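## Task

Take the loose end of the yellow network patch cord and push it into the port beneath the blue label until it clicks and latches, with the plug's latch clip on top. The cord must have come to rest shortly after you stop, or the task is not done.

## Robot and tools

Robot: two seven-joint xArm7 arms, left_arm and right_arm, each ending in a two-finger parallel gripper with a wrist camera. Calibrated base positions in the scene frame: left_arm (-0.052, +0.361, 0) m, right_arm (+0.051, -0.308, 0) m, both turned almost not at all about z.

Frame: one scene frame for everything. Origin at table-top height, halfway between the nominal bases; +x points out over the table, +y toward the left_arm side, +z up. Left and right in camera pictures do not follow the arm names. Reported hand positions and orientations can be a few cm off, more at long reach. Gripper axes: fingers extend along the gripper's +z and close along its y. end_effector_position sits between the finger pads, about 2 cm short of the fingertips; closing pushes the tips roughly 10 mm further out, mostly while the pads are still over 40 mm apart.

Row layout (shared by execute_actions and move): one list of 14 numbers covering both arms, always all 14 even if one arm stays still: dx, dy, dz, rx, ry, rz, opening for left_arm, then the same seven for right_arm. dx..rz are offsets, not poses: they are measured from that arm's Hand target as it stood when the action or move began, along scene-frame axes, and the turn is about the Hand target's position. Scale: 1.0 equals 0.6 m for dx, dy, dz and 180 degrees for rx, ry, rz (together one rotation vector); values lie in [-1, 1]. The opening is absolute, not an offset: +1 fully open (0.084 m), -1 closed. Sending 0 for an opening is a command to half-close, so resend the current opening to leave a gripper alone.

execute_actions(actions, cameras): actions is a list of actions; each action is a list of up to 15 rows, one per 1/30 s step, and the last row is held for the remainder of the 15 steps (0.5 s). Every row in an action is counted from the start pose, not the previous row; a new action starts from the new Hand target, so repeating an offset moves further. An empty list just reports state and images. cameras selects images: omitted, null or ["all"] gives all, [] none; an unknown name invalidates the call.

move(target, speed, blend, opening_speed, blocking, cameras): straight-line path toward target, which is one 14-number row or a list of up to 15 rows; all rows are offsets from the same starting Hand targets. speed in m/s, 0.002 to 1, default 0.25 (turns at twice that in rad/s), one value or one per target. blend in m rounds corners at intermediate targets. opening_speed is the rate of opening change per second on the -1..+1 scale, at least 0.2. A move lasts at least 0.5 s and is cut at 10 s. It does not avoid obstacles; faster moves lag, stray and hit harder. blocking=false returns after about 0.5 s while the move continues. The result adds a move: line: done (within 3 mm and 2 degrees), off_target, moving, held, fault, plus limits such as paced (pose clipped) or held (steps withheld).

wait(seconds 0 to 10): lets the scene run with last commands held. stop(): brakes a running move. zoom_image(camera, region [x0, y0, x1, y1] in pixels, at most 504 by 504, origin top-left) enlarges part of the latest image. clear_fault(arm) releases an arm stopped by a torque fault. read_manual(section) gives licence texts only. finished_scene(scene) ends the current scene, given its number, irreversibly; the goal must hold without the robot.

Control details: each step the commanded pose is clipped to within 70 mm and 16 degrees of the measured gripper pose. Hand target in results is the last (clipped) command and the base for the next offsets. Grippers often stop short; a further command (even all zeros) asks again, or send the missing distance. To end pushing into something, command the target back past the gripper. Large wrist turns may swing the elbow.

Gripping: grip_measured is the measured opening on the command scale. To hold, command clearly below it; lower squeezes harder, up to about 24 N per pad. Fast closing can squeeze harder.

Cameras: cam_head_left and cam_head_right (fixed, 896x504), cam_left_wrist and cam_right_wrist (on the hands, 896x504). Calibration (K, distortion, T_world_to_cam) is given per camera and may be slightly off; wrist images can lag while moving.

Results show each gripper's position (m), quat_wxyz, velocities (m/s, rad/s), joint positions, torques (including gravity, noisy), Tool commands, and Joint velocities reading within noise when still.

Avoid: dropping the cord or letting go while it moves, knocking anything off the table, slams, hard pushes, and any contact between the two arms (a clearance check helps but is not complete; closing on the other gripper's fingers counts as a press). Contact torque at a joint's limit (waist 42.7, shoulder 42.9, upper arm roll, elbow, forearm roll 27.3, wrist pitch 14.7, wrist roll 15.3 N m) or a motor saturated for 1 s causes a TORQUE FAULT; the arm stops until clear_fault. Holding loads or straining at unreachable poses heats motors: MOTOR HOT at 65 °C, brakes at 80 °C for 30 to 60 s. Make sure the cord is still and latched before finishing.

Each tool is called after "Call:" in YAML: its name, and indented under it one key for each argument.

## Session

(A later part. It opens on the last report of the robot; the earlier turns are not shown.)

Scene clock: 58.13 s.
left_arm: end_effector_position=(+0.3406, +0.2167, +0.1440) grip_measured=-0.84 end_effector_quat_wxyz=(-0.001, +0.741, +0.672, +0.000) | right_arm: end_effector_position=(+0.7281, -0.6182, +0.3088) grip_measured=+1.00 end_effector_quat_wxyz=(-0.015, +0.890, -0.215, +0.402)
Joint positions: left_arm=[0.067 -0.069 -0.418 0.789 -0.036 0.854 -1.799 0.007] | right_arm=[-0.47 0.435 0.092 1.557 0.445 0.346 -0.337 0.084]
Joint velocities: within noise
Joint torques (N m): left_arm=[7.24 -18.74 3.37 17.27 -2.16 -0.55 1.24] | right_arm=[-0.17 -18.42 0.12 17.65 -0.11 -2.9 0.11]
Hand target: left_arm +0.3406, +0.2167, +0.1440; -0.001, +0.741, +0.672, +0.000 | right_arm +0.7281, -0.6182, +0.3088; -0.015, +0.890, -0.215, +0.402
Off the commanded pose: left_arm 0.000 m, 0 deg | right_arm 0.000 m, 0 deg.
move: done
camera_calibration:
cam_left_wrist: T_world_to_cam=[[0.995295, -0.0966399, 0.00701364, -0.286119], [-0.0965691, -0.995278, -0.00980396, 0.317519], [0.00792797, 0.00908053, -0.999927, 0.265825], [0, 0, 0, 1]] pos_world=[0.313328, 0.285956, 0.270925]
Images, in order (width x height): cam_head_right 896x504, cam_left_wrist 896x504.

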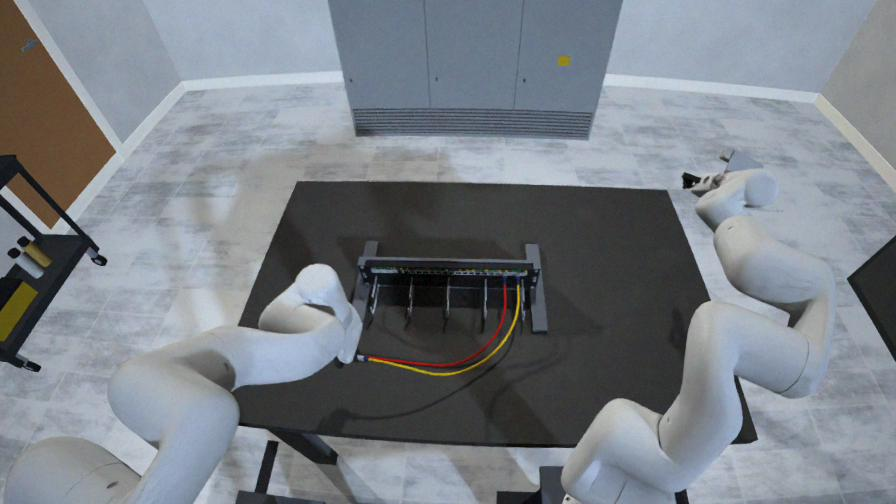

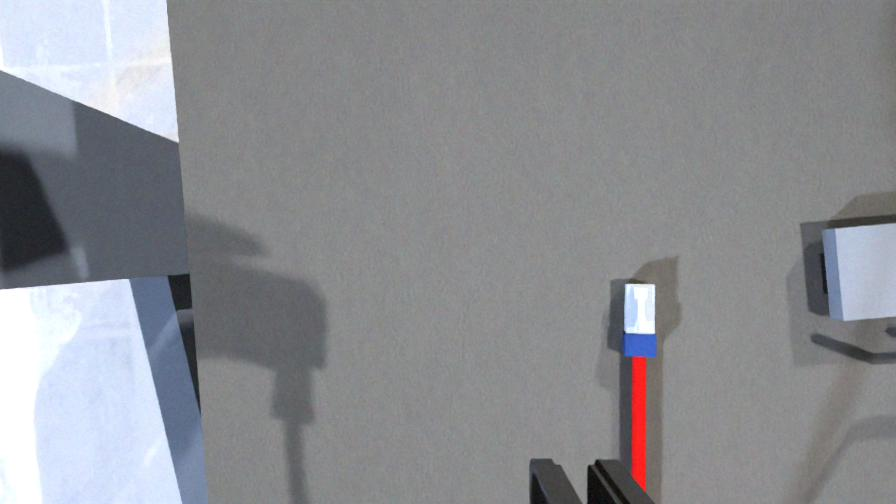

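Call:
move:
  target: [0.2357,-0.1878,0.1767,-0.0248,-0.5,0.024,-0.95, 0,0,0,0,0,0,1]
  speed: 0.25
  cameras: ["cam_left_wrist", "cam_head_right", "cam_head_left"]

Scene clock: 62.87 s.
left_arm: end_effector_position=(+0.4820, +0.1040, +0.2500) grip_measured=-0.84 end_effector_quat_wxyz=(+0.500, +0.500, +0.500, +0.500) | right_arm: end_effector_position=(+0.7281, -0.6182, +0.3088) grip_measured=+1.00 end_effector_quat_wxyz=(-0.015, +0.890, -0.215, +0.402)
Joint positions: left_arm=[1.224 -0.575 -1.812 0.852 2.269 0.711 -4.634 0.007] | right_arm=[-0.47 0.435 0.092 1.557 0.445 0.346 -0.337 0.084]
Joint velocities: within noise
Joint torques (N m): left_arm=[6.87 5.21 5.06 14.26 2.37 4.3 -1.16] | right_arm=[-0.08 -18.35 0.34 17.62 -0.05 -2.87 0.13]
Hand target: left_arm +0.4820, +0.1040, +0.2500; +0.500, +0.500, +0.500, +0.500 | right_arm +0.7281, -0.6182, +0.3088; -0.015, +0.890, -0.215, +0.402
Off the commanded pose: left_arm 0.000 m, 0 deg | right_arm 0.000 m, 0 deg.
move: done; limits=paced
camera_calibration:
cam_left_wrist: T_world_to_cam=[[-0.00844439, 0.000837746, 0.999964, -0.21306], [0.00826399, -0.999965, 0.000907534, 0.167398], [0.99993, 0.00827135, 0.00843717, -0.358384], [0, 0, 0, 1]] pos_world=[0.355177, 0.170535, 0.215924]
Images, in order (width x height): cam_head_left 896x504, cam_head_right 896x504, cam_left_wrist 896x504.

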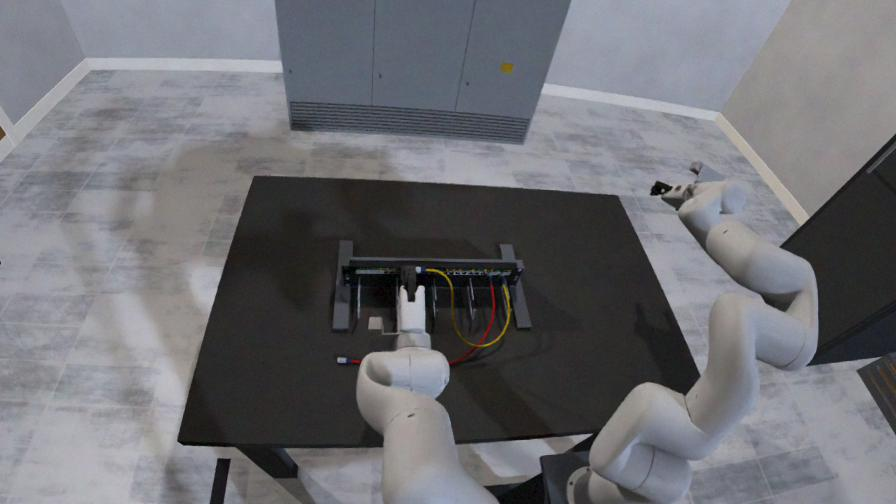

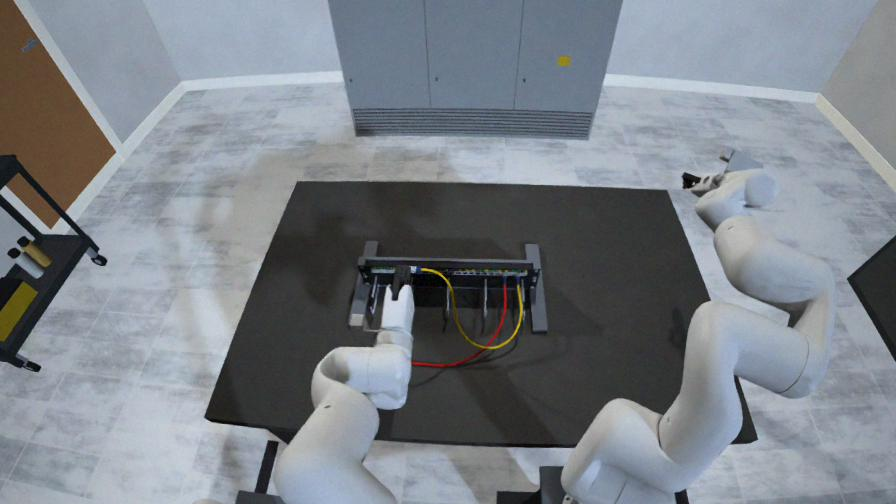

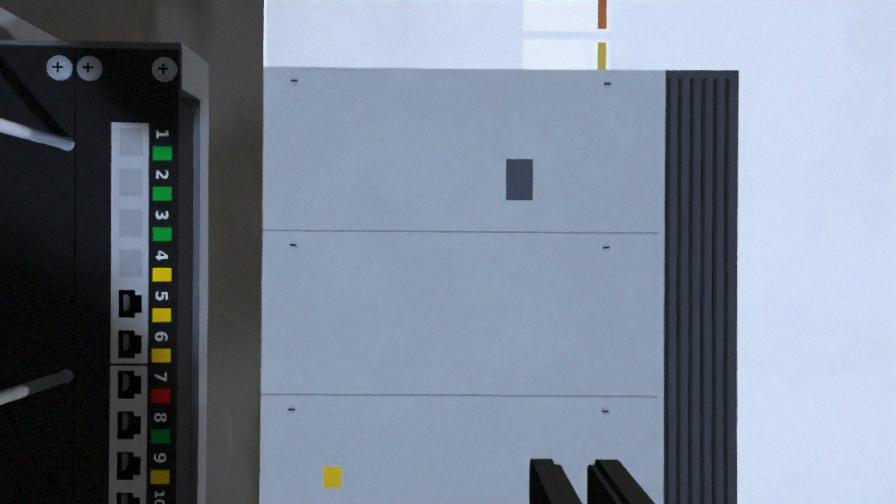

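Call:
move:
  target: [0,0,0,0,0,0,-0.95, -0.3805,0.8687,0.1753,-0.0675,-0.0348,0.6217,-0.05]
  speed: 0.3
  cameras: ["cam_right_wrist", "cam_head_right", "cam_head_left"]

Scene clock: 72.60 s.
left_arm: end_effector_position=(+0.4820, +0.1040, +0.2500) grip_measured=-0.84 end_effector_quat_wxyz=(+0.500, +0.500, +0.500, +0.500) | right_arm: end_effector_position=(+0.4998, -0.0970, +0.4140) grip_measured=-0.06 end_effector_quat_wxyz=(-0.271, +0.653, +0.653, +0.271)
Joint positions: left_arm=[1.224 -0.575 -1.812 0.852 2.269 0.711 -4.634 0.007] | right_arm=[-0.376 -0.108 0.48 1.342 0.844 1.444 -1.632 0.041]
Joint velocities: within noise
Joint torques (N m): left_arm=[7.09 5.25 5.27 13.93 1.6 4.4 -0.99] | right_arm=[4.94 -5.11 0.92 19.78 -1.69 1.42 -0.3]
Hand target: left_arm +0.4820, +0.1040, +0.2500; +0.500, +0.500, +0.500, +0.500 | right_arm +0.4998, -0.0970, +0.4140; -0.271, +0.653, +0.653, +0.271
Off the commanded pose: left_arm 0.000 m, 0 deg | right_arm 0.000 m, 0 deg.
move: done
camera_calibration:
cam_right_wrist: T_world_to_cam=[[0.999779, 0.021028, 0.000383801, -0.463365], [0.0154436, -0.721634, -0.692102, 0.273578], [-0.0142766, 0.691955, -0.721799, 0.504796], [0, 0, 0, 1]] pos_world=[0.466244, -0.142129, 0.553883]
Images, in order (width x height): cam_head_left 896x504, cam_head_right 896x504, cam_right_wrist 896x504.

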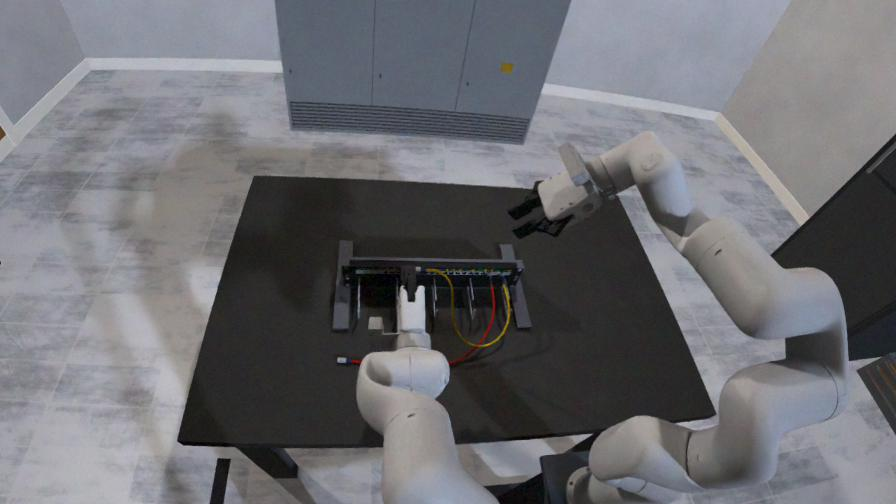

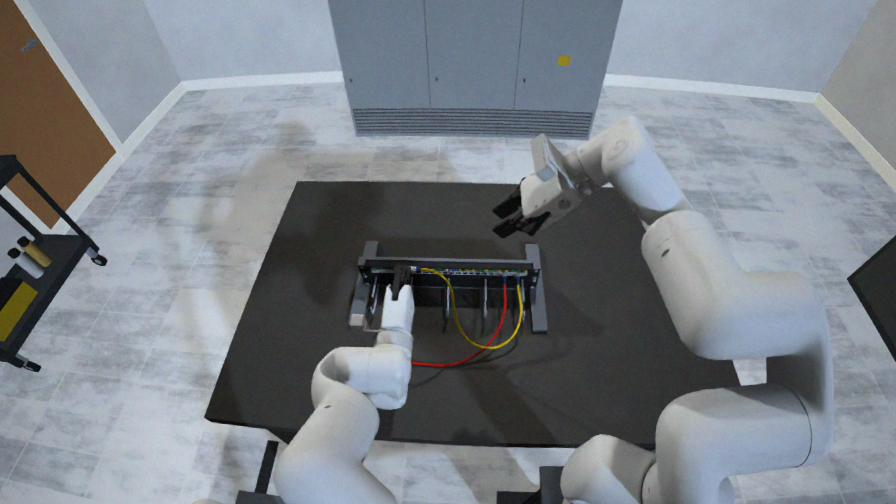

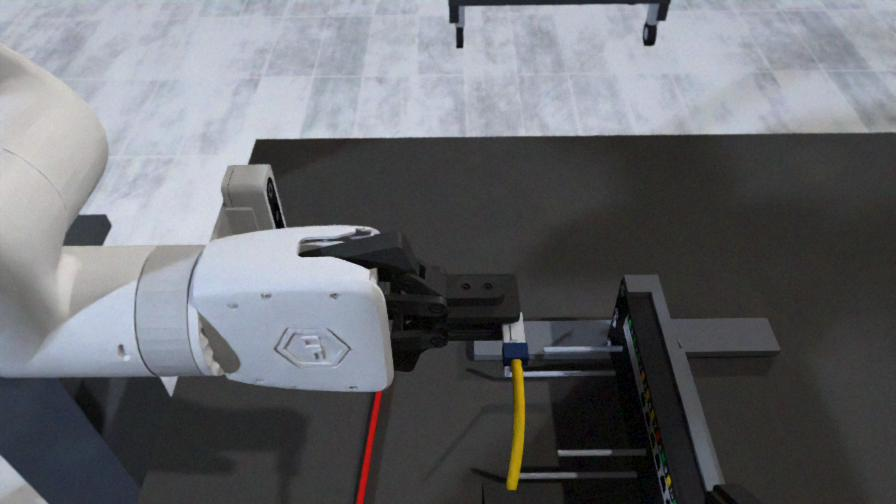

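Call:
zoom_image:
  camera: "cam_right_wrist"
  region: [430, 250, 590, 390]

Scaled by 3.150 from the camera's 896x504 image, which has a finer 1280x720 frame.

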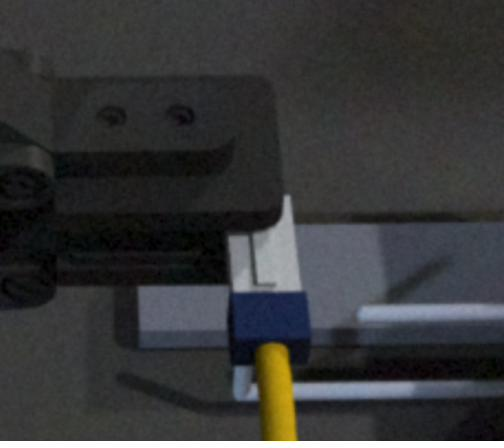

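Call:
move:
  target: [0,0,0,0,0,0,-0.95, -0.0043,0.1767,-0.1767,0,0,0,-0.05]
  speed: 0.15
  cameras: ["cam_right_wrist", "cam_head_right", "cam_left_wrist"]

Call:
zoom_image:
  camera: "cam_right_wrist"
  region: [400, 300, 640, 504]

Scene clock: 76.70 s.
left_arm: end_effector_position=(+0.4820, +0.1040, +0.2500) grip_measured=-0.84 end_effector_quat_wxyz=(+0.500, +0.500, +0.500, +0.500) | right_arm: end_effector_position=(+0.4972, +0.0090, +0.3079) grip_measured=-0.06 end_effector_quat_wxyz=(-0.271, +0.653, +0.653, +0.271)
Joint positions: left_arm=[1.224 -0.575 -1.812 0.852 2.269 0.711 -4.634 0.007] | right_arm=[-0.239 0 0.656 1.146 0.887 1.02 -1.641 0.041]
Joint velocities: within noise
Joint torques (N m): left_arm=[7.43 5.03 5.18 14.09 1.56 4.27 -1.1] | right_arm=[5.09 -6.15 1.58 20.03 -2.41 -3.96 3.07]
Hand target: left_arm +0.4820, +0.1040, +0.2500; +0.500, +0.500, +0.500, +0.500 | right_arm +0.4973, +0.0091, +0.3079; -0.271, +0.653, +0.653, +0.271
Off the commanded pose: left_arm 0.000 m, 0 deg | right_arm 0.000 m, 0 deg.
move: done
camera_calibration:
cam_left_wrist: T_world_to_cam=[[-0.00844439, 0.000837746, 0.999964, -0.21306], [0.00826399, -0.999965, 0.000907534, 0.167398], [0.99993, 0.00827135, 0.00843717, -0.358384], [0, 0, 0, 1]] pos_world=[0.355177, 0.170535, 0.215924]
cam_right_wrist: T_world_to_cam=[[0.999782, 0.0208827, 0.000102987, -0.462835], [0.0151444, -0.721639, -0.692104, 0.276888], [-0.0143787, 0.691954, -0.721798, 0.354947], [0, 0, 0, 1]] pos_world=[0.463644, -0.0361286, 0.447883]
Images, in order (width x height): cam_head_right 896x504, cam_left_wrist 896x504, cam_right_wrist 896x504.

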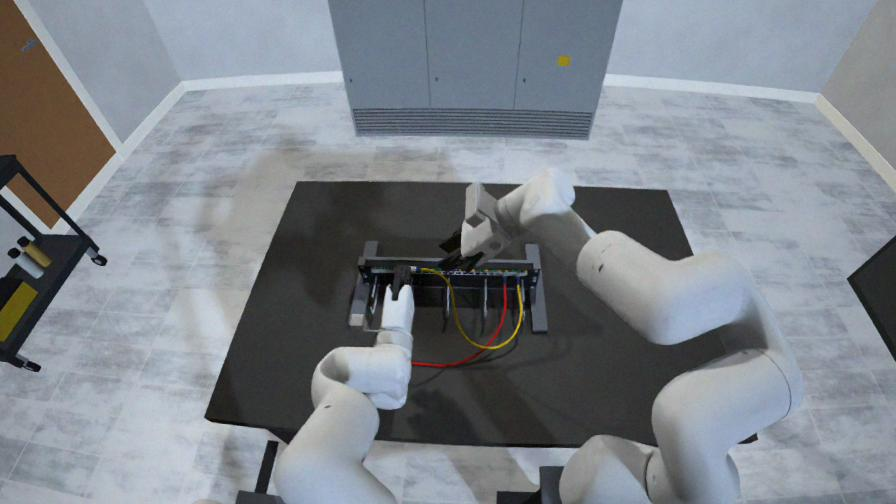

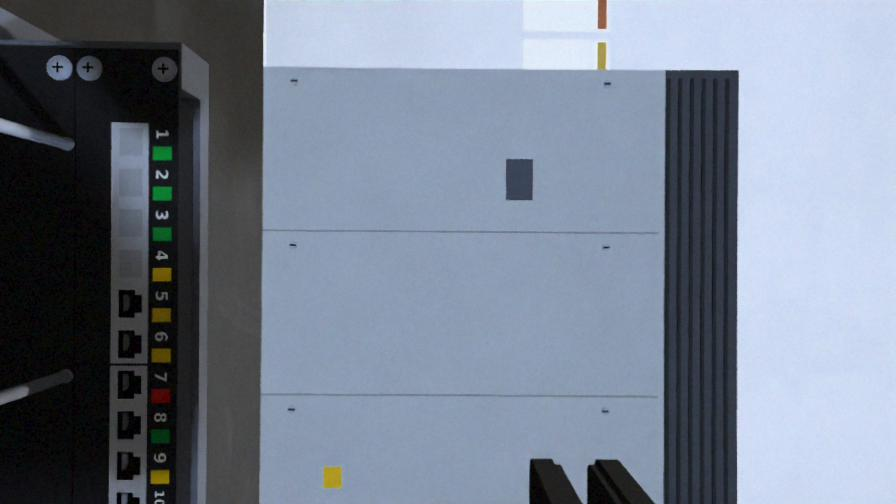

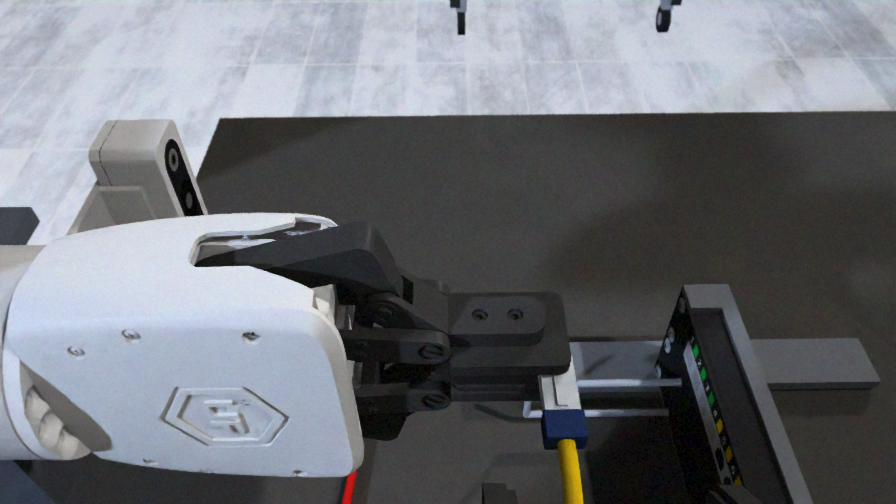

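Scaled by 2.100 from the camera's 896x504 image, which has a finer 1280x720 frame.

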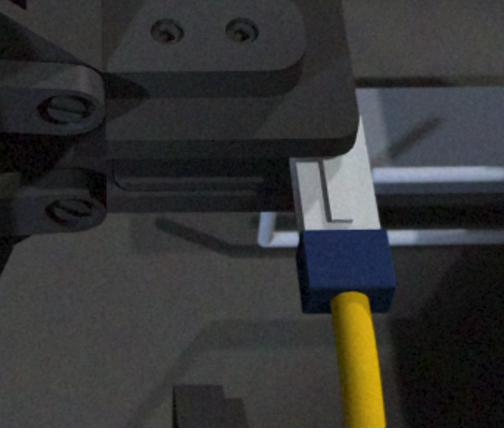

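Call:
zoom_image:
  camera: "cam_right_wrist"
  region: [460, 404, 780, 504]

Scaled by 1.575 from the camera's 896x504 image, which has a finer 1280x720 frame.

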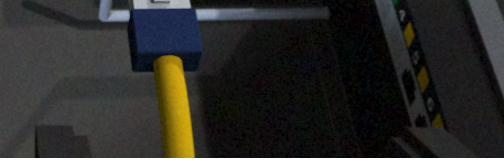

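Call:
move:
  target: [0,0,0,0,0,0,-0.95, 0.001,0.0682,-0.0682,0,0,0,-0.2]
  speed: 0.08
  cameras: ["cam_right_wrist", "cam_head_right"]

Call:
zoom_image:
  camera: "cam_right_wrist"
  region: [460, 330, 760, 504]

Scene clock: 82.33 s.
left_arm: end_effector_position=(+0.4820, +0.1040, +0.2500) grip_measured=-0.84 end_effector_quat_wxyz=(+0.500, +0.500, +0.500, +0.500) | right_arm: end_effector_position=(+0.4979, +0.0500, +0.2670) grip_measured=-0.21 end_effector_quat_wxyz=(-0.271, +0.653, +0.653, +0.271)
Joint positions: left_arm=[1.224 -0.575 -1.812 0.852 2.269 0.711 -4.634 0.007] | right_arm=[-0.167 0.117 0.712 1.131 0.869 0.839 -1.63 0.035]
Joint velocities: within noise
Joint torques (N m): left_arm=[7.26 5.54 5.01 13.96 1.5 4.33 -1.05] | right_arm=[4.86 -7.07 3.13 19.8 -2.68 -3.97 2.96]
Hand target: left_arm +0.4820, +0.1040, +0.2500; +0.500, +0.500, +0.500, +0.500 | right_arm +0.4979, +0.0500, +0.2670; -0.271, +0.653, +0.653, +0.271
Off the commanded pose: left_arm 0.000 m, 0 deg | right_arm 0.000 m, 0 deg.
move: done
camera_calibration:
cam_right_wrist: T_world_to_cam=[[0.999782, 0.020884, 0.00010149, -0.464384], [0.0151453, -0.721689, -0.692052, 0.278064], [-0.0143795, 0.691903, -0.721848, 0.297156], [0, 0, 0, 1]] pos_world=[0.464344, 0.00477135, 0.406983]
Images, in order (width x height): cam_head_right 896x504, cam_right_wrist 896x504.

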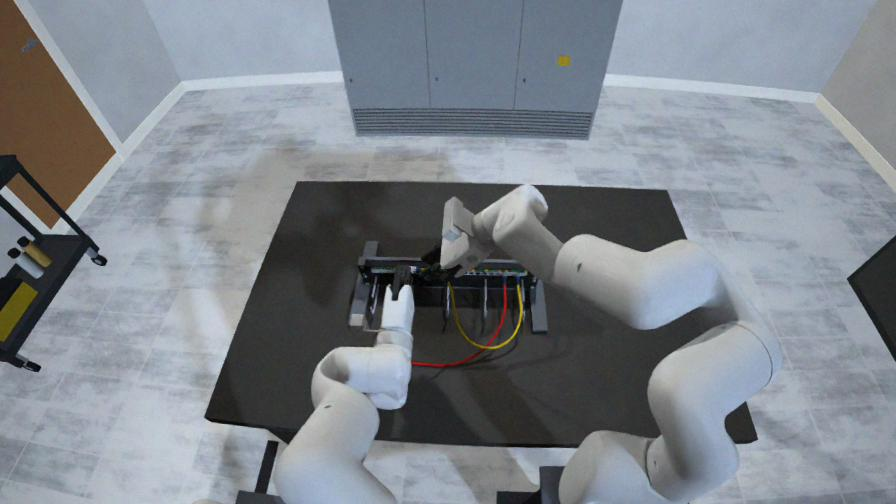

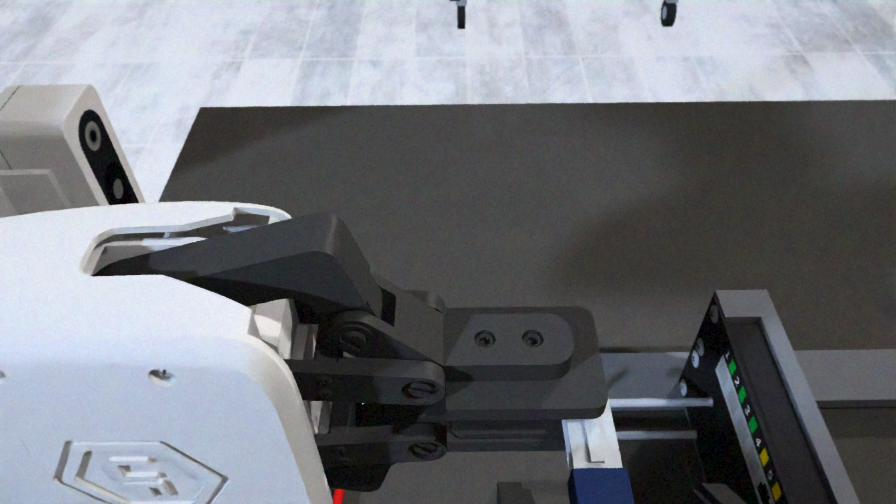

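Scaled by 1.680 from the camera's 896x504 image, which has a finer 1280x720 frame.

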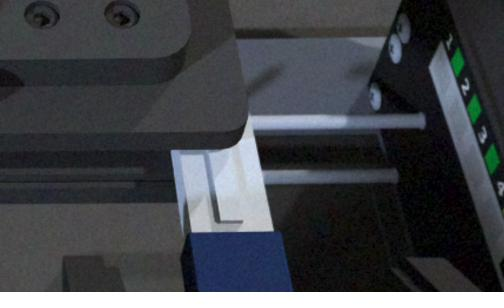

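Call:
move:
  target: [0,0,0,0,0,0,-0.95, 0.0006,0.0153,-0.0153,0,0,0,-0.2]
  speed: 0.05
  cameras: ["cam_right_wrist", "cam_head_right"]

Call:
zoom_image:
  camera: "cam_right_wrist"
  region: [460, 330, 760, 504]

Scene clock: 84.40 s.
left_arm: end_effector_position=(+0.4820, +0.1040, +0.2500) grip_measured=-0.84 end_effector_quat_wxyz=(+0.500, +0.500, +0.500, +0.500) | right_arm: end_effector_position=(+0.4982, +0.0591, +0.2579) grip_measured=-0.21 end_effector_quat_wxyz=(-0.271, +0.653, +0.653, +0.271)
Joint positions: left_arm=[1.224 -0.575 -1.812 0.852 2.269 0.711 -4.634 0.007] | right_arm=[-0.148 0.148 0.721 1.132 0.861 0.798 -1.625 0.035]
Joint velocities: within noise
Joint torques (N m): left_arm=[7.07 5.39 5.13 13.73 1.56 4.25 -0.89] | right_arm=[4.97 -7.34 3.36 19.74 -2.62 -4.05 3.03]
Hand target: left_arm +0.4820, +0.1040, +0.2500; +0.500, +0.500, +0.500, +0.500 | right_arm +0.4982, +0.0592, +0.2578; -0.271, +0.653, +0.653, +0.271
Off the commanded pose: left_arm 0.000 m, 0 deg | right_arm 0.000 m, 0 deg.
move: done
camera_calibration:
cam_right_wrist: T_world_to_cam=[[0.999782, 0.0208827, 0.000102987, -0.464875], [0.0151444, -0.721639, -0.692104, 0.278353], [-0.0143787, 0.691954, -0.721798, 0.284132], [0, 0, 0, 1]] pos_world=[0.464644, 0.0139714, 0.397783]
Images, in order (width x height): cam_head_right 896x504, cam_right_wrist 896x504.

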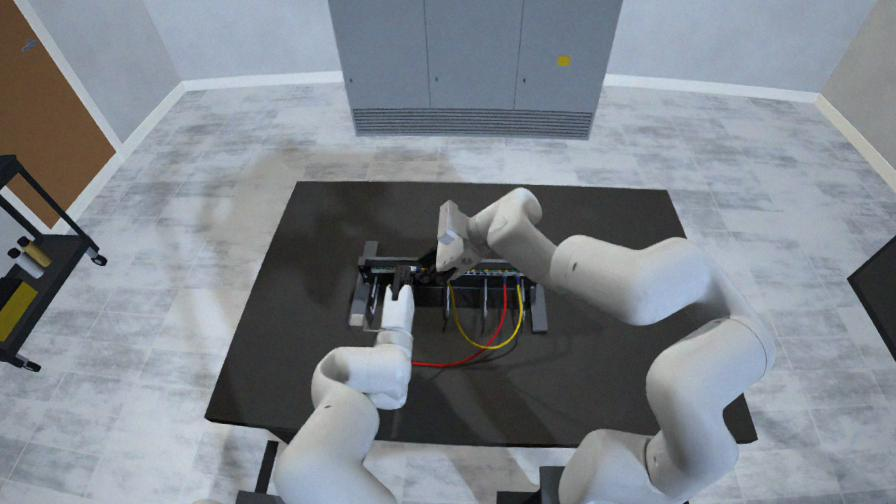

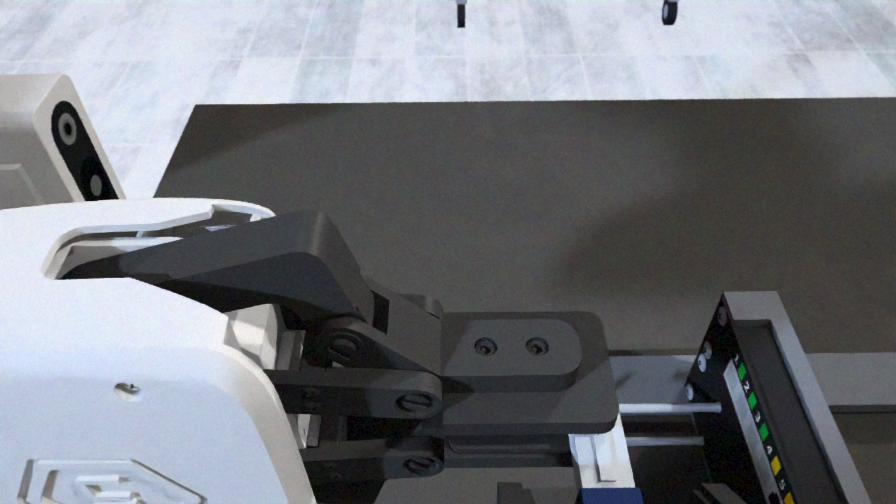

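Scaled by 1.680 from the camera's 896x504 image, which has a finer 1280x720 frame.

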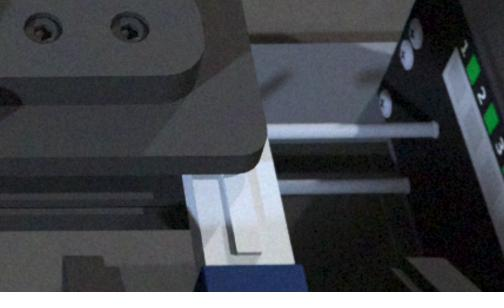

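Call:
move:
  target: [0,0,0,0,0,0,-0.95, 0,0.0017,-0.0058,0,0,0,-0.2]
  speed: 0.05
  cameras: ["cam_right_wrist"]

Call:
zoom_image:
  camera: "cam_right_wrist"
  region: [500, 404, 740, 504]

Scene clock: 86.33 s.
left_arm: end_effector_position=(+0.4820, +0.1040, +0.2500) grip_measured=-0.84 end_effector_quat_wxyz=(+0.500, +0.500, +0.500, +0.500) | right_arm: end_effector_position=(+0.4982, +0.0602, +0.2544) grip_measured=-0.21 end_effector_quat_wxyz=(-0.271, +0.653, +0.653, +0.271)
Joint positions: left_arm=[1.224 -0.575 -1.812 0.852 2.269 0.711 -4.634 0.007] | right_arm=[-0.145 0.155 0.722 1.129 0.861 0.788 -1.629 0.035]
Joint velocities: within noise
Joint torques (N m): left_arm=[7.32 5.69 4.94 13.79 1.68 4.31 -0.99] | right_arm=[4.91 -6.99 3.49 14.51 3.44 -3.87 -2.79]
Hand target: left_arm +0.4820, +0.1040, +0.2500; +0.500, +0.500, +0.500, +0.500 | right_arm +0.4982, +0.0602, +0.2544; -0.271, +0.653, +0.653, +0.271
Off the commanded pose: left_arm 0.000 m, 0 deg | right_arm 0.000 m, 0 deg.
move: done
camera_calibration:
cam_right_wrist: T_world_to_cam=[[0.999782, 0.020884, 0.00010149, -0.464898], [0.0151453, -0.721689, -0.692052, 0.276704], [-0.0143795, 0.691903, -0.721848, 0.280866], [0, 0, 0, 1]] pos_world=[0.464644, 0.0150714, 0.394283]
Images, in order (width x height): cam_right_wrist 896x504.

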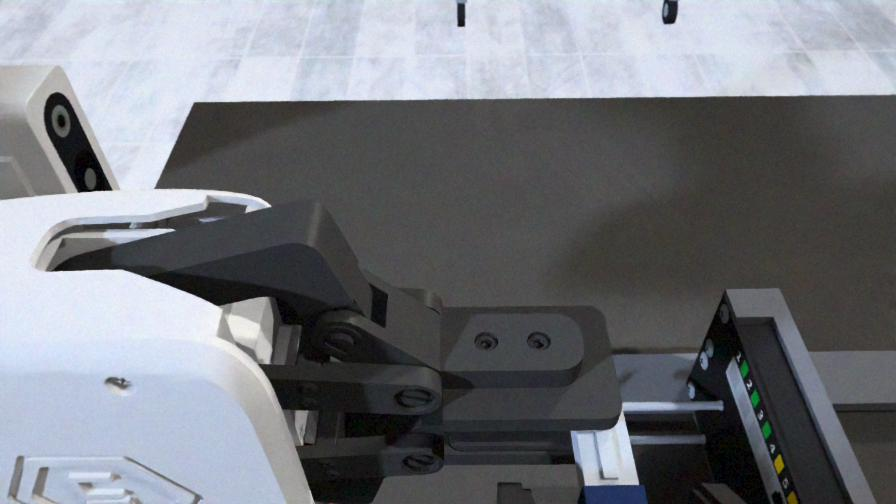

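Scaled by 2.100 from the camera's 896x504 image, which has a finer 1280x720 frame.

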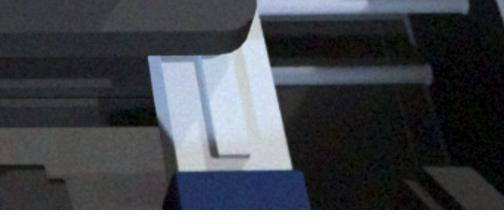

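Call:
move:
  target: [0,0,0,0,0,0,-0.95, 0.001,0,0,0,0,0,-0.78]
  speed: 0.05
  opening_speed: 0.3
  cameras: ["cam_right_wrist"]

Call:
zoom_image:
  camera: "cam_right_wrist"
  region: [500, 404, 740, 504]

Scene clock: 89.07 s.
left_arm: end_effector_position=(+0.4820, +0.1040, +0.2500) grip_measured=-0.84 end_effector_quat_wxyz=(+0.500, +0.500, +0.500, +0.500) | right_arm: end_effector_position=(+0.4988, +0.0602, +0.2544) grip_measured=-0.72 end_effector_quat_wxyz=(-0.271, +0.653, +0.653, +0.271)
Joint positions: left_arm=[1.224 -0.575 -1.812 0.852 2.269 0.711 -4.634 0.007] | right_arm=[-0.145 0.157 0.722 1.131 0.859 0.788 -1.629 0.013]
Joint velocities: within noise
Joint torques (N m): left_arm=[5.5 6.12 4.96 13.57 1.52 4 -1.05] | right_arm=[3.44 -7.64 0.05 19.85 -2.24 -3.87 2.92]
Hand target: left_arm +0.4820, +0.1040, +0.2500; +0.500, +0.500, +0.500, +0.500 | right_arm +0.4988, +0.0602, +0.2544; -0.271, +0.653, +0.653, +0.271
Off the commanded pose: left_arm 0.000 m, 0 deg | right_arm 0.000 m, 0 deg.
move: done
camera_calibration:
cam_right_wrist: T_world_to_cam=[[0.99978, 0.0209556, 0.000171197, -0.465525], [0.0152452, -0.721687, -0.692052, 0.276648], [-0.0143788, 0.691902, -0.721848, 0.280874], [0, 0, 0, 1]] pos_world=[0.465244, 0.0150713, 0.394283]
Images, in order (width x height): cam_right_wrist 896x504.

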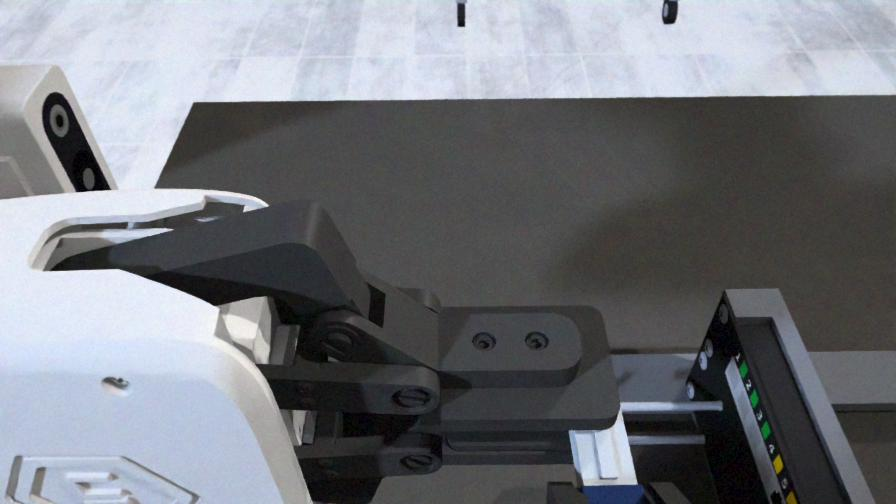

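Scaled by 2.100 from the camera's 896x504 image, which has a finer 1280x720 frame.

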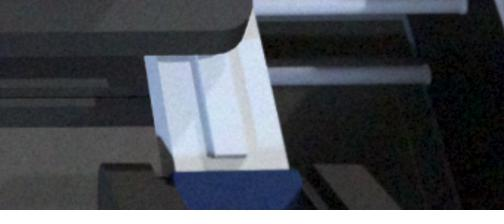

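Call:
move:
  target: [0,0,0,0,0,0,-0.95, 0,0,0,0,0,0,-1]
  speed: 0.05
  opening_speed: 0.5
  cameras: []

Call:
move:
  target: [0,0,0,0,0,0,-0.5, 0,0,0,0,0,0,-1]
  speed: 0.05
  opening_speed: 0.3
  cameras: ["cam_right_wrist"]

Call:
zoom_image:
  camera: "cam_right_wrist"
  region: [500, 404, 740, 504]

Scene clock: 90.43 s.
left_arm: end_effector_position=(+0.4820, +0.1040, +0.2500) grip_measured=-0.84 end_effector_quat_wxyz=(+0.500, +0.500, +0.500, +0.500) | right_arm: end_effector_position=(+0.4988, +0.0602, +0.2544) grip_measured=-0.72 end_effector_quat_wxyz=(-0.271, +0.653, +0.653, +0.271)
Joint positions: left_arm=[1.224 -0.575 -1.812 0.852 2.269 0.711 -4.634 0.007] | right_arm=[-0.145 0.157 0.722 1.131 0.859 0.788 -1.629 0.013]
Joint velocities: within noise
Joint torques (N m): left_arm=[2.52 7.28 4.92 13.31 1.76 3.33 -0.6] | right_arm=[2.08 -8.17 -0.19 19.73 -1.27 -3.42 2.72]
Hand target: left_arm +0.4820, +0.1040, +0.2500; +0.500, +0.500, +0.500, +0.500 | right_arm +0.4988, +0.0602, +0.2544; -0.271, +0.653, +0.653, +0.271
Off the commanded pose: left_arm 0.000 m, 0 deg | right_arm 0.000 m, 0 deg.
move: done
No camera images: "cameras" was empty.

Scene clock: 92.17 s.
left_arm: end_effector_position=(+0.4820, +0.1040, +0.2500) grip_measured=-0.52 end_effector_quat_wxyz=(+0.500, +0.500, +0.500, +0.500) | right_arm: end_effector_position=(+0.4988, +0.0602, +0.2544) grip_measured=-0.72 end_effector_quat_wxyz=(-0.271, +0.653, +0.653, +0.271)
Joint positions: left_arm=[1.224 -0.575 -1.812 0.852 2.269 0.711 -4.634 0.021] | right_arm=[-0.145 0.157 0.722 1.131 0.859 0.788 -1.629 0.013]
Joint velocities: within noise
Joint torques (N m): left_arm=[-1.58 9.17 5.41 13.16 1.68 3.07 -0.33] | right_arm=[3.2 -9.02 1.93 19.76 0.4 -2.93 2.36]
Hand target: left_arm +0.4820, +0.1040, +0.2500; +0.500, +0.500, +0.500, +0.500 | right_arm +0.4988, +0.0602, +0.2544; -0.271, +0.653, +0.653, +0.271
Off the commanded pose: left_arm 0.000 m, 0 deg | right_arm 0.000 m, 0 deg.
move: done
camera_calibration:
cam_right_wrist: T_world_to_cam=[[0.999782, 0.020884, 0.00010149, -0.465495], [0.0151453, -0.721689, -0.692052, 0.276623], [-0.0143795, 0.691903, -0.721848, 0.280944], [0, 0, 0, 1]] pos_world=[0.465244, 0.0149714, 0.394283]
Images, in order (width x height): cam_right_wrist 896x504.

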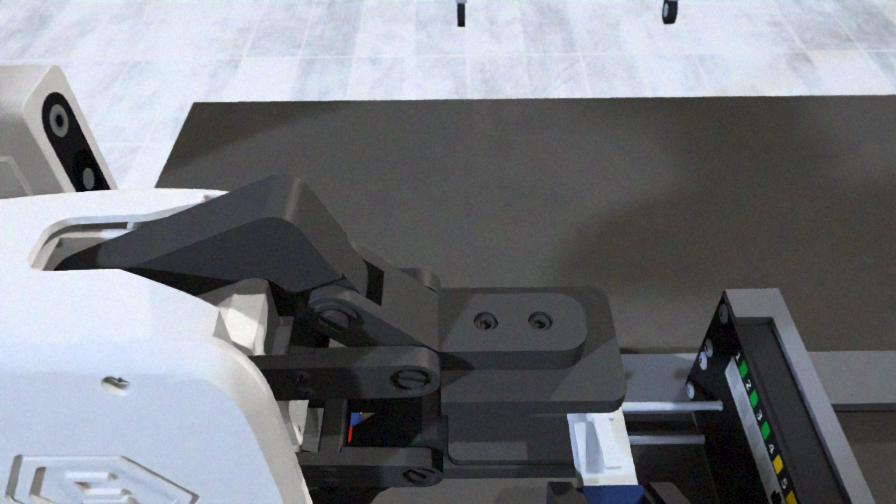

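Scaled by 2.100 from the camera's 896x504 image, which has a finer 1280x720 frame.

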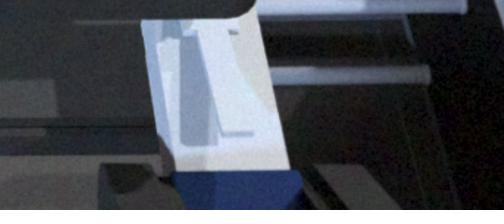

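Call:
move:
  target:
    - [-0.1667,0,0,0,0,0,-0.35, 0,0,0,0,0,0,-1]
    - [-0.1667,0.25,0.1,0,0,0,-0.35, 0,0,0,0,0,0,-1]
  speed: [0.08,0.2]
  cameras: ["cam_right_wrist","cam_head_right","cam_head_left","cam_left_wrist"]

Call:
zoom_image:
  camera: "cam_right_wrist"
  region: [500, 354, 740, 504]

Scene clock: 95.93 s.
left_arm: end_effector_position=(+0.3820, +0.2540, +0.3100) grip_measured=-0.37 end_effector_quat_wxyz=(+0.500, +0.500, +0.500, +0.500) | right_arm: end_effector_position=(+0.4988, +0.0602, +0.2544) grip_measured=-0.72 end_effector_quat_wxyz=(-0.271, +0.653, +0.653, +0.271)
Joint positions: left_arm=[0.368 -0.743 -0.785 0.363 2.687 0.55 -4.831 0.028] | right_arm=[-0.145 0.157 0.722 1.131 0.859 0.788 -1.629 0.013]
Joint velocities: within noise
Joint torques (N m): left_arm=[-8.25 -1.21 8.55 12.01 2.52 0.96 -1.1] | right_arm=[3.07 -10.78 2.98 19.64 2.68 -1.84 1.79]
Hand target: left_arm +0.3820, +0.2540, +0.3100; +0.500, +0.500, +0.500, +0.500 | right_arm +0.4988, +0.0602, +0.2544; -0.271, +0.653, +0.653, +0.271
Off the commanded pose: left_arm 0.000 m, 0 deg | right_arm 0.000 m, 0 deg.
move: done
camera_calibration:
cam_left_wrist: T_world_to_cam=[[-0.00854447, 0.00073784, 0.999963, -0.27407], [0.00826491, -0.999966, 0.000808463, 0.318192], [0.999929, 0.00827151, 0.00853807, -0.260167], [0, 0, 0, 1]] pos_world=[0.255177, 0.320535, 0.276024]
cam_right_wrist: T_world_to_cam=[[0.999782, 0.0208827, 0.000102987, -0.465498], [0.0151444, -0.721639, -0.692104, 0.276715], [-0.0143787, 0.691954, -0.721798, 0.280854], [0, 0, 0, 1]] pos_world=[0.465244, 0.0150714, 0.394283]

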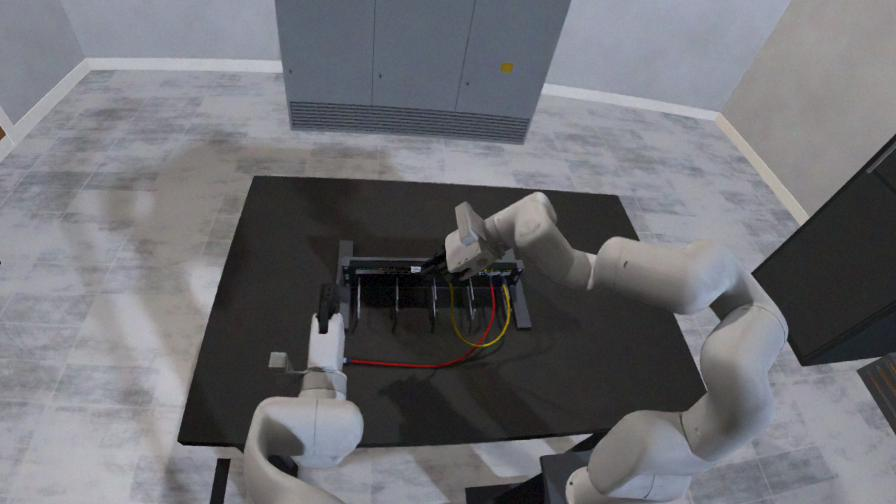

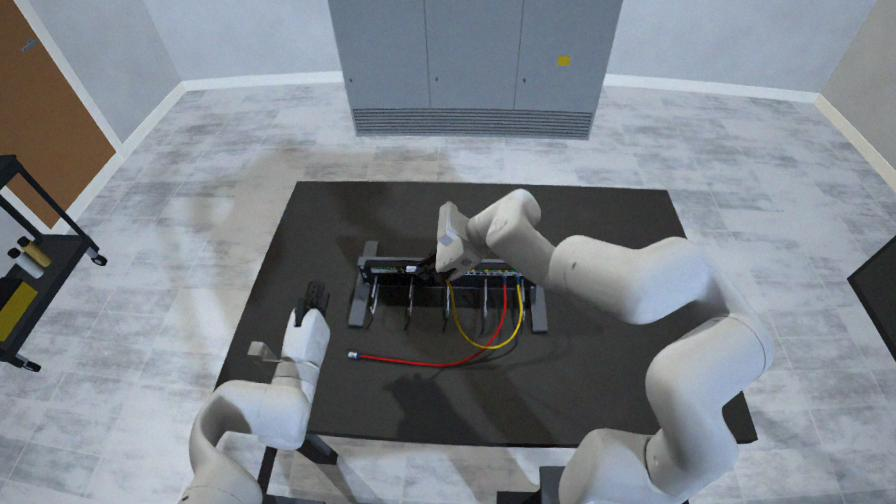

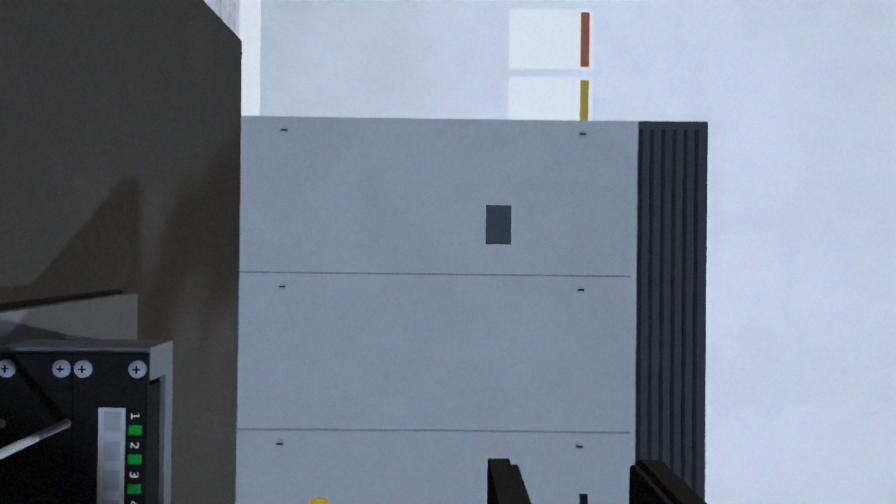

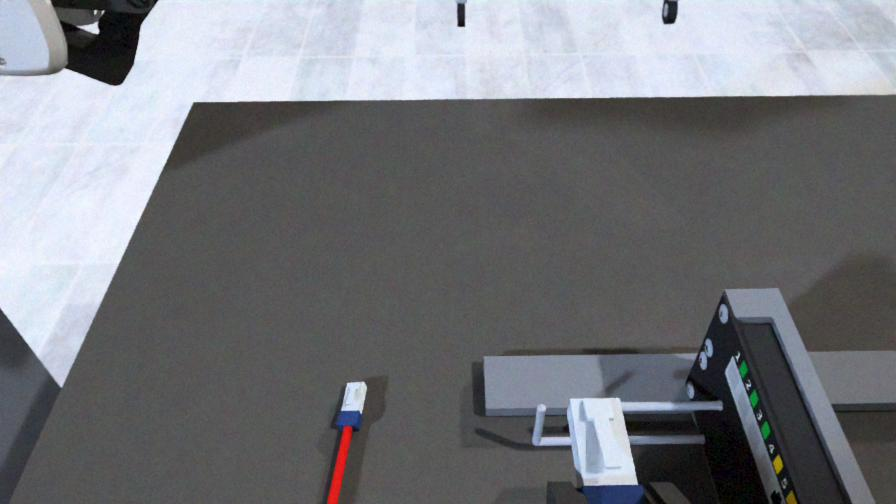

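Scaled by 2.100 from the camera's 896x504 image, which has a finer 1280x720 frame.

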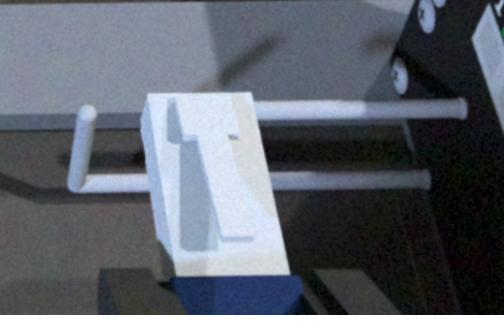

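Call:
move:
  target: [0,0,0,0,0,0,-0.35, 0.052,-0.0847,-0.1407,0,0,-0.5,-1]
  speed: 0.2
  cameras: ["cam_right_wrist","cam_head_right"]

Call:
zoom_image:
  camera: "cam_right_wrist"
  region: [420, 300, 720, 504]

Scene clock: 104.80 s.
left_arm: end_effector_position=(+0.3820, +0.2540, +0.3100) grip_measured=-0.37 end_effector_quat_wxyz=(+0.500, +0.500, +0.500, +0.500) | right_arm: end_effector_position=(+0.5300, +0.0094, +0.1700) grip_measured=-0.72 end_effector_quat_wxyz=(+0.000, +0.924, +0.000, +0.383)
Joint positions: left_arm=[0.368 -0.743 -0.785 0.363 2.687 0.55 -4.831 0.028] | right_arm=[0.522 0.524 0.571 1.27 1.716 -0.871 -1.185 0.013]
Joint velocities: within noise
Joint torques (N m): left_arm=[-8.23 4.18 8.43 11.92 2.43 1.26 -0.86] | right_arm=[5.07 -12.14 1.22 15.69 1.6 -4.94 1.47]
Hand target: left_arm +0.3820, +0.2540, +0.3100; +0.500, +0.500, +0.500, +0.500 | right_arm +0.5300, +0.0094, +0.1699; +0.000, +0.924, +0.000, +0.383
Off the commanded pose: left_arm 0.000 m, 0 deg | right_arm 0.000 m, 0 deg.
move: done
camera_calibration:
cam_right_wrist: T_world_to_cam=[[0.0208117, -0.999783, 0.000033923, 0.0327452], [-0.721641, -0.0150453, -0.692104, 0.565019], [0.691955, 0.0143794, -0.721798, -0.112452], [0, 0, 0, 1]] pos_world=[0.484871, 0.042856, 0.309883]
Images, in order (width x height): cam_head_right 896x504, cam_right_wrist 896x504.

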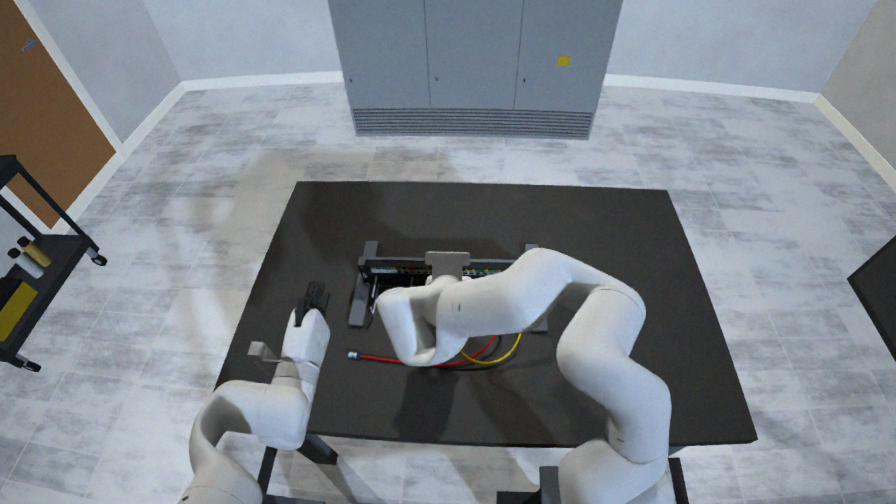

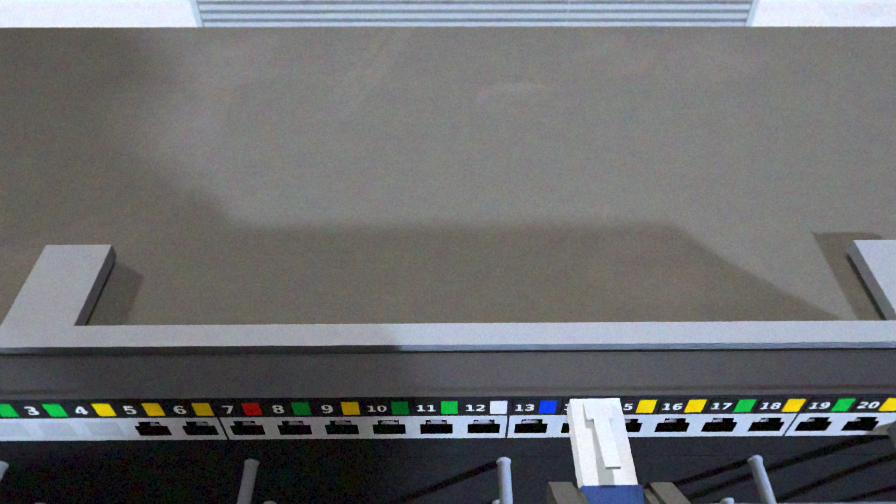

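Scaled by 1.680 from the camera's 896x504 image, which has a finer 1280x720 frame.

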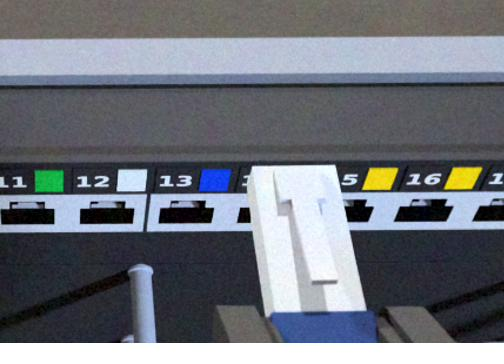

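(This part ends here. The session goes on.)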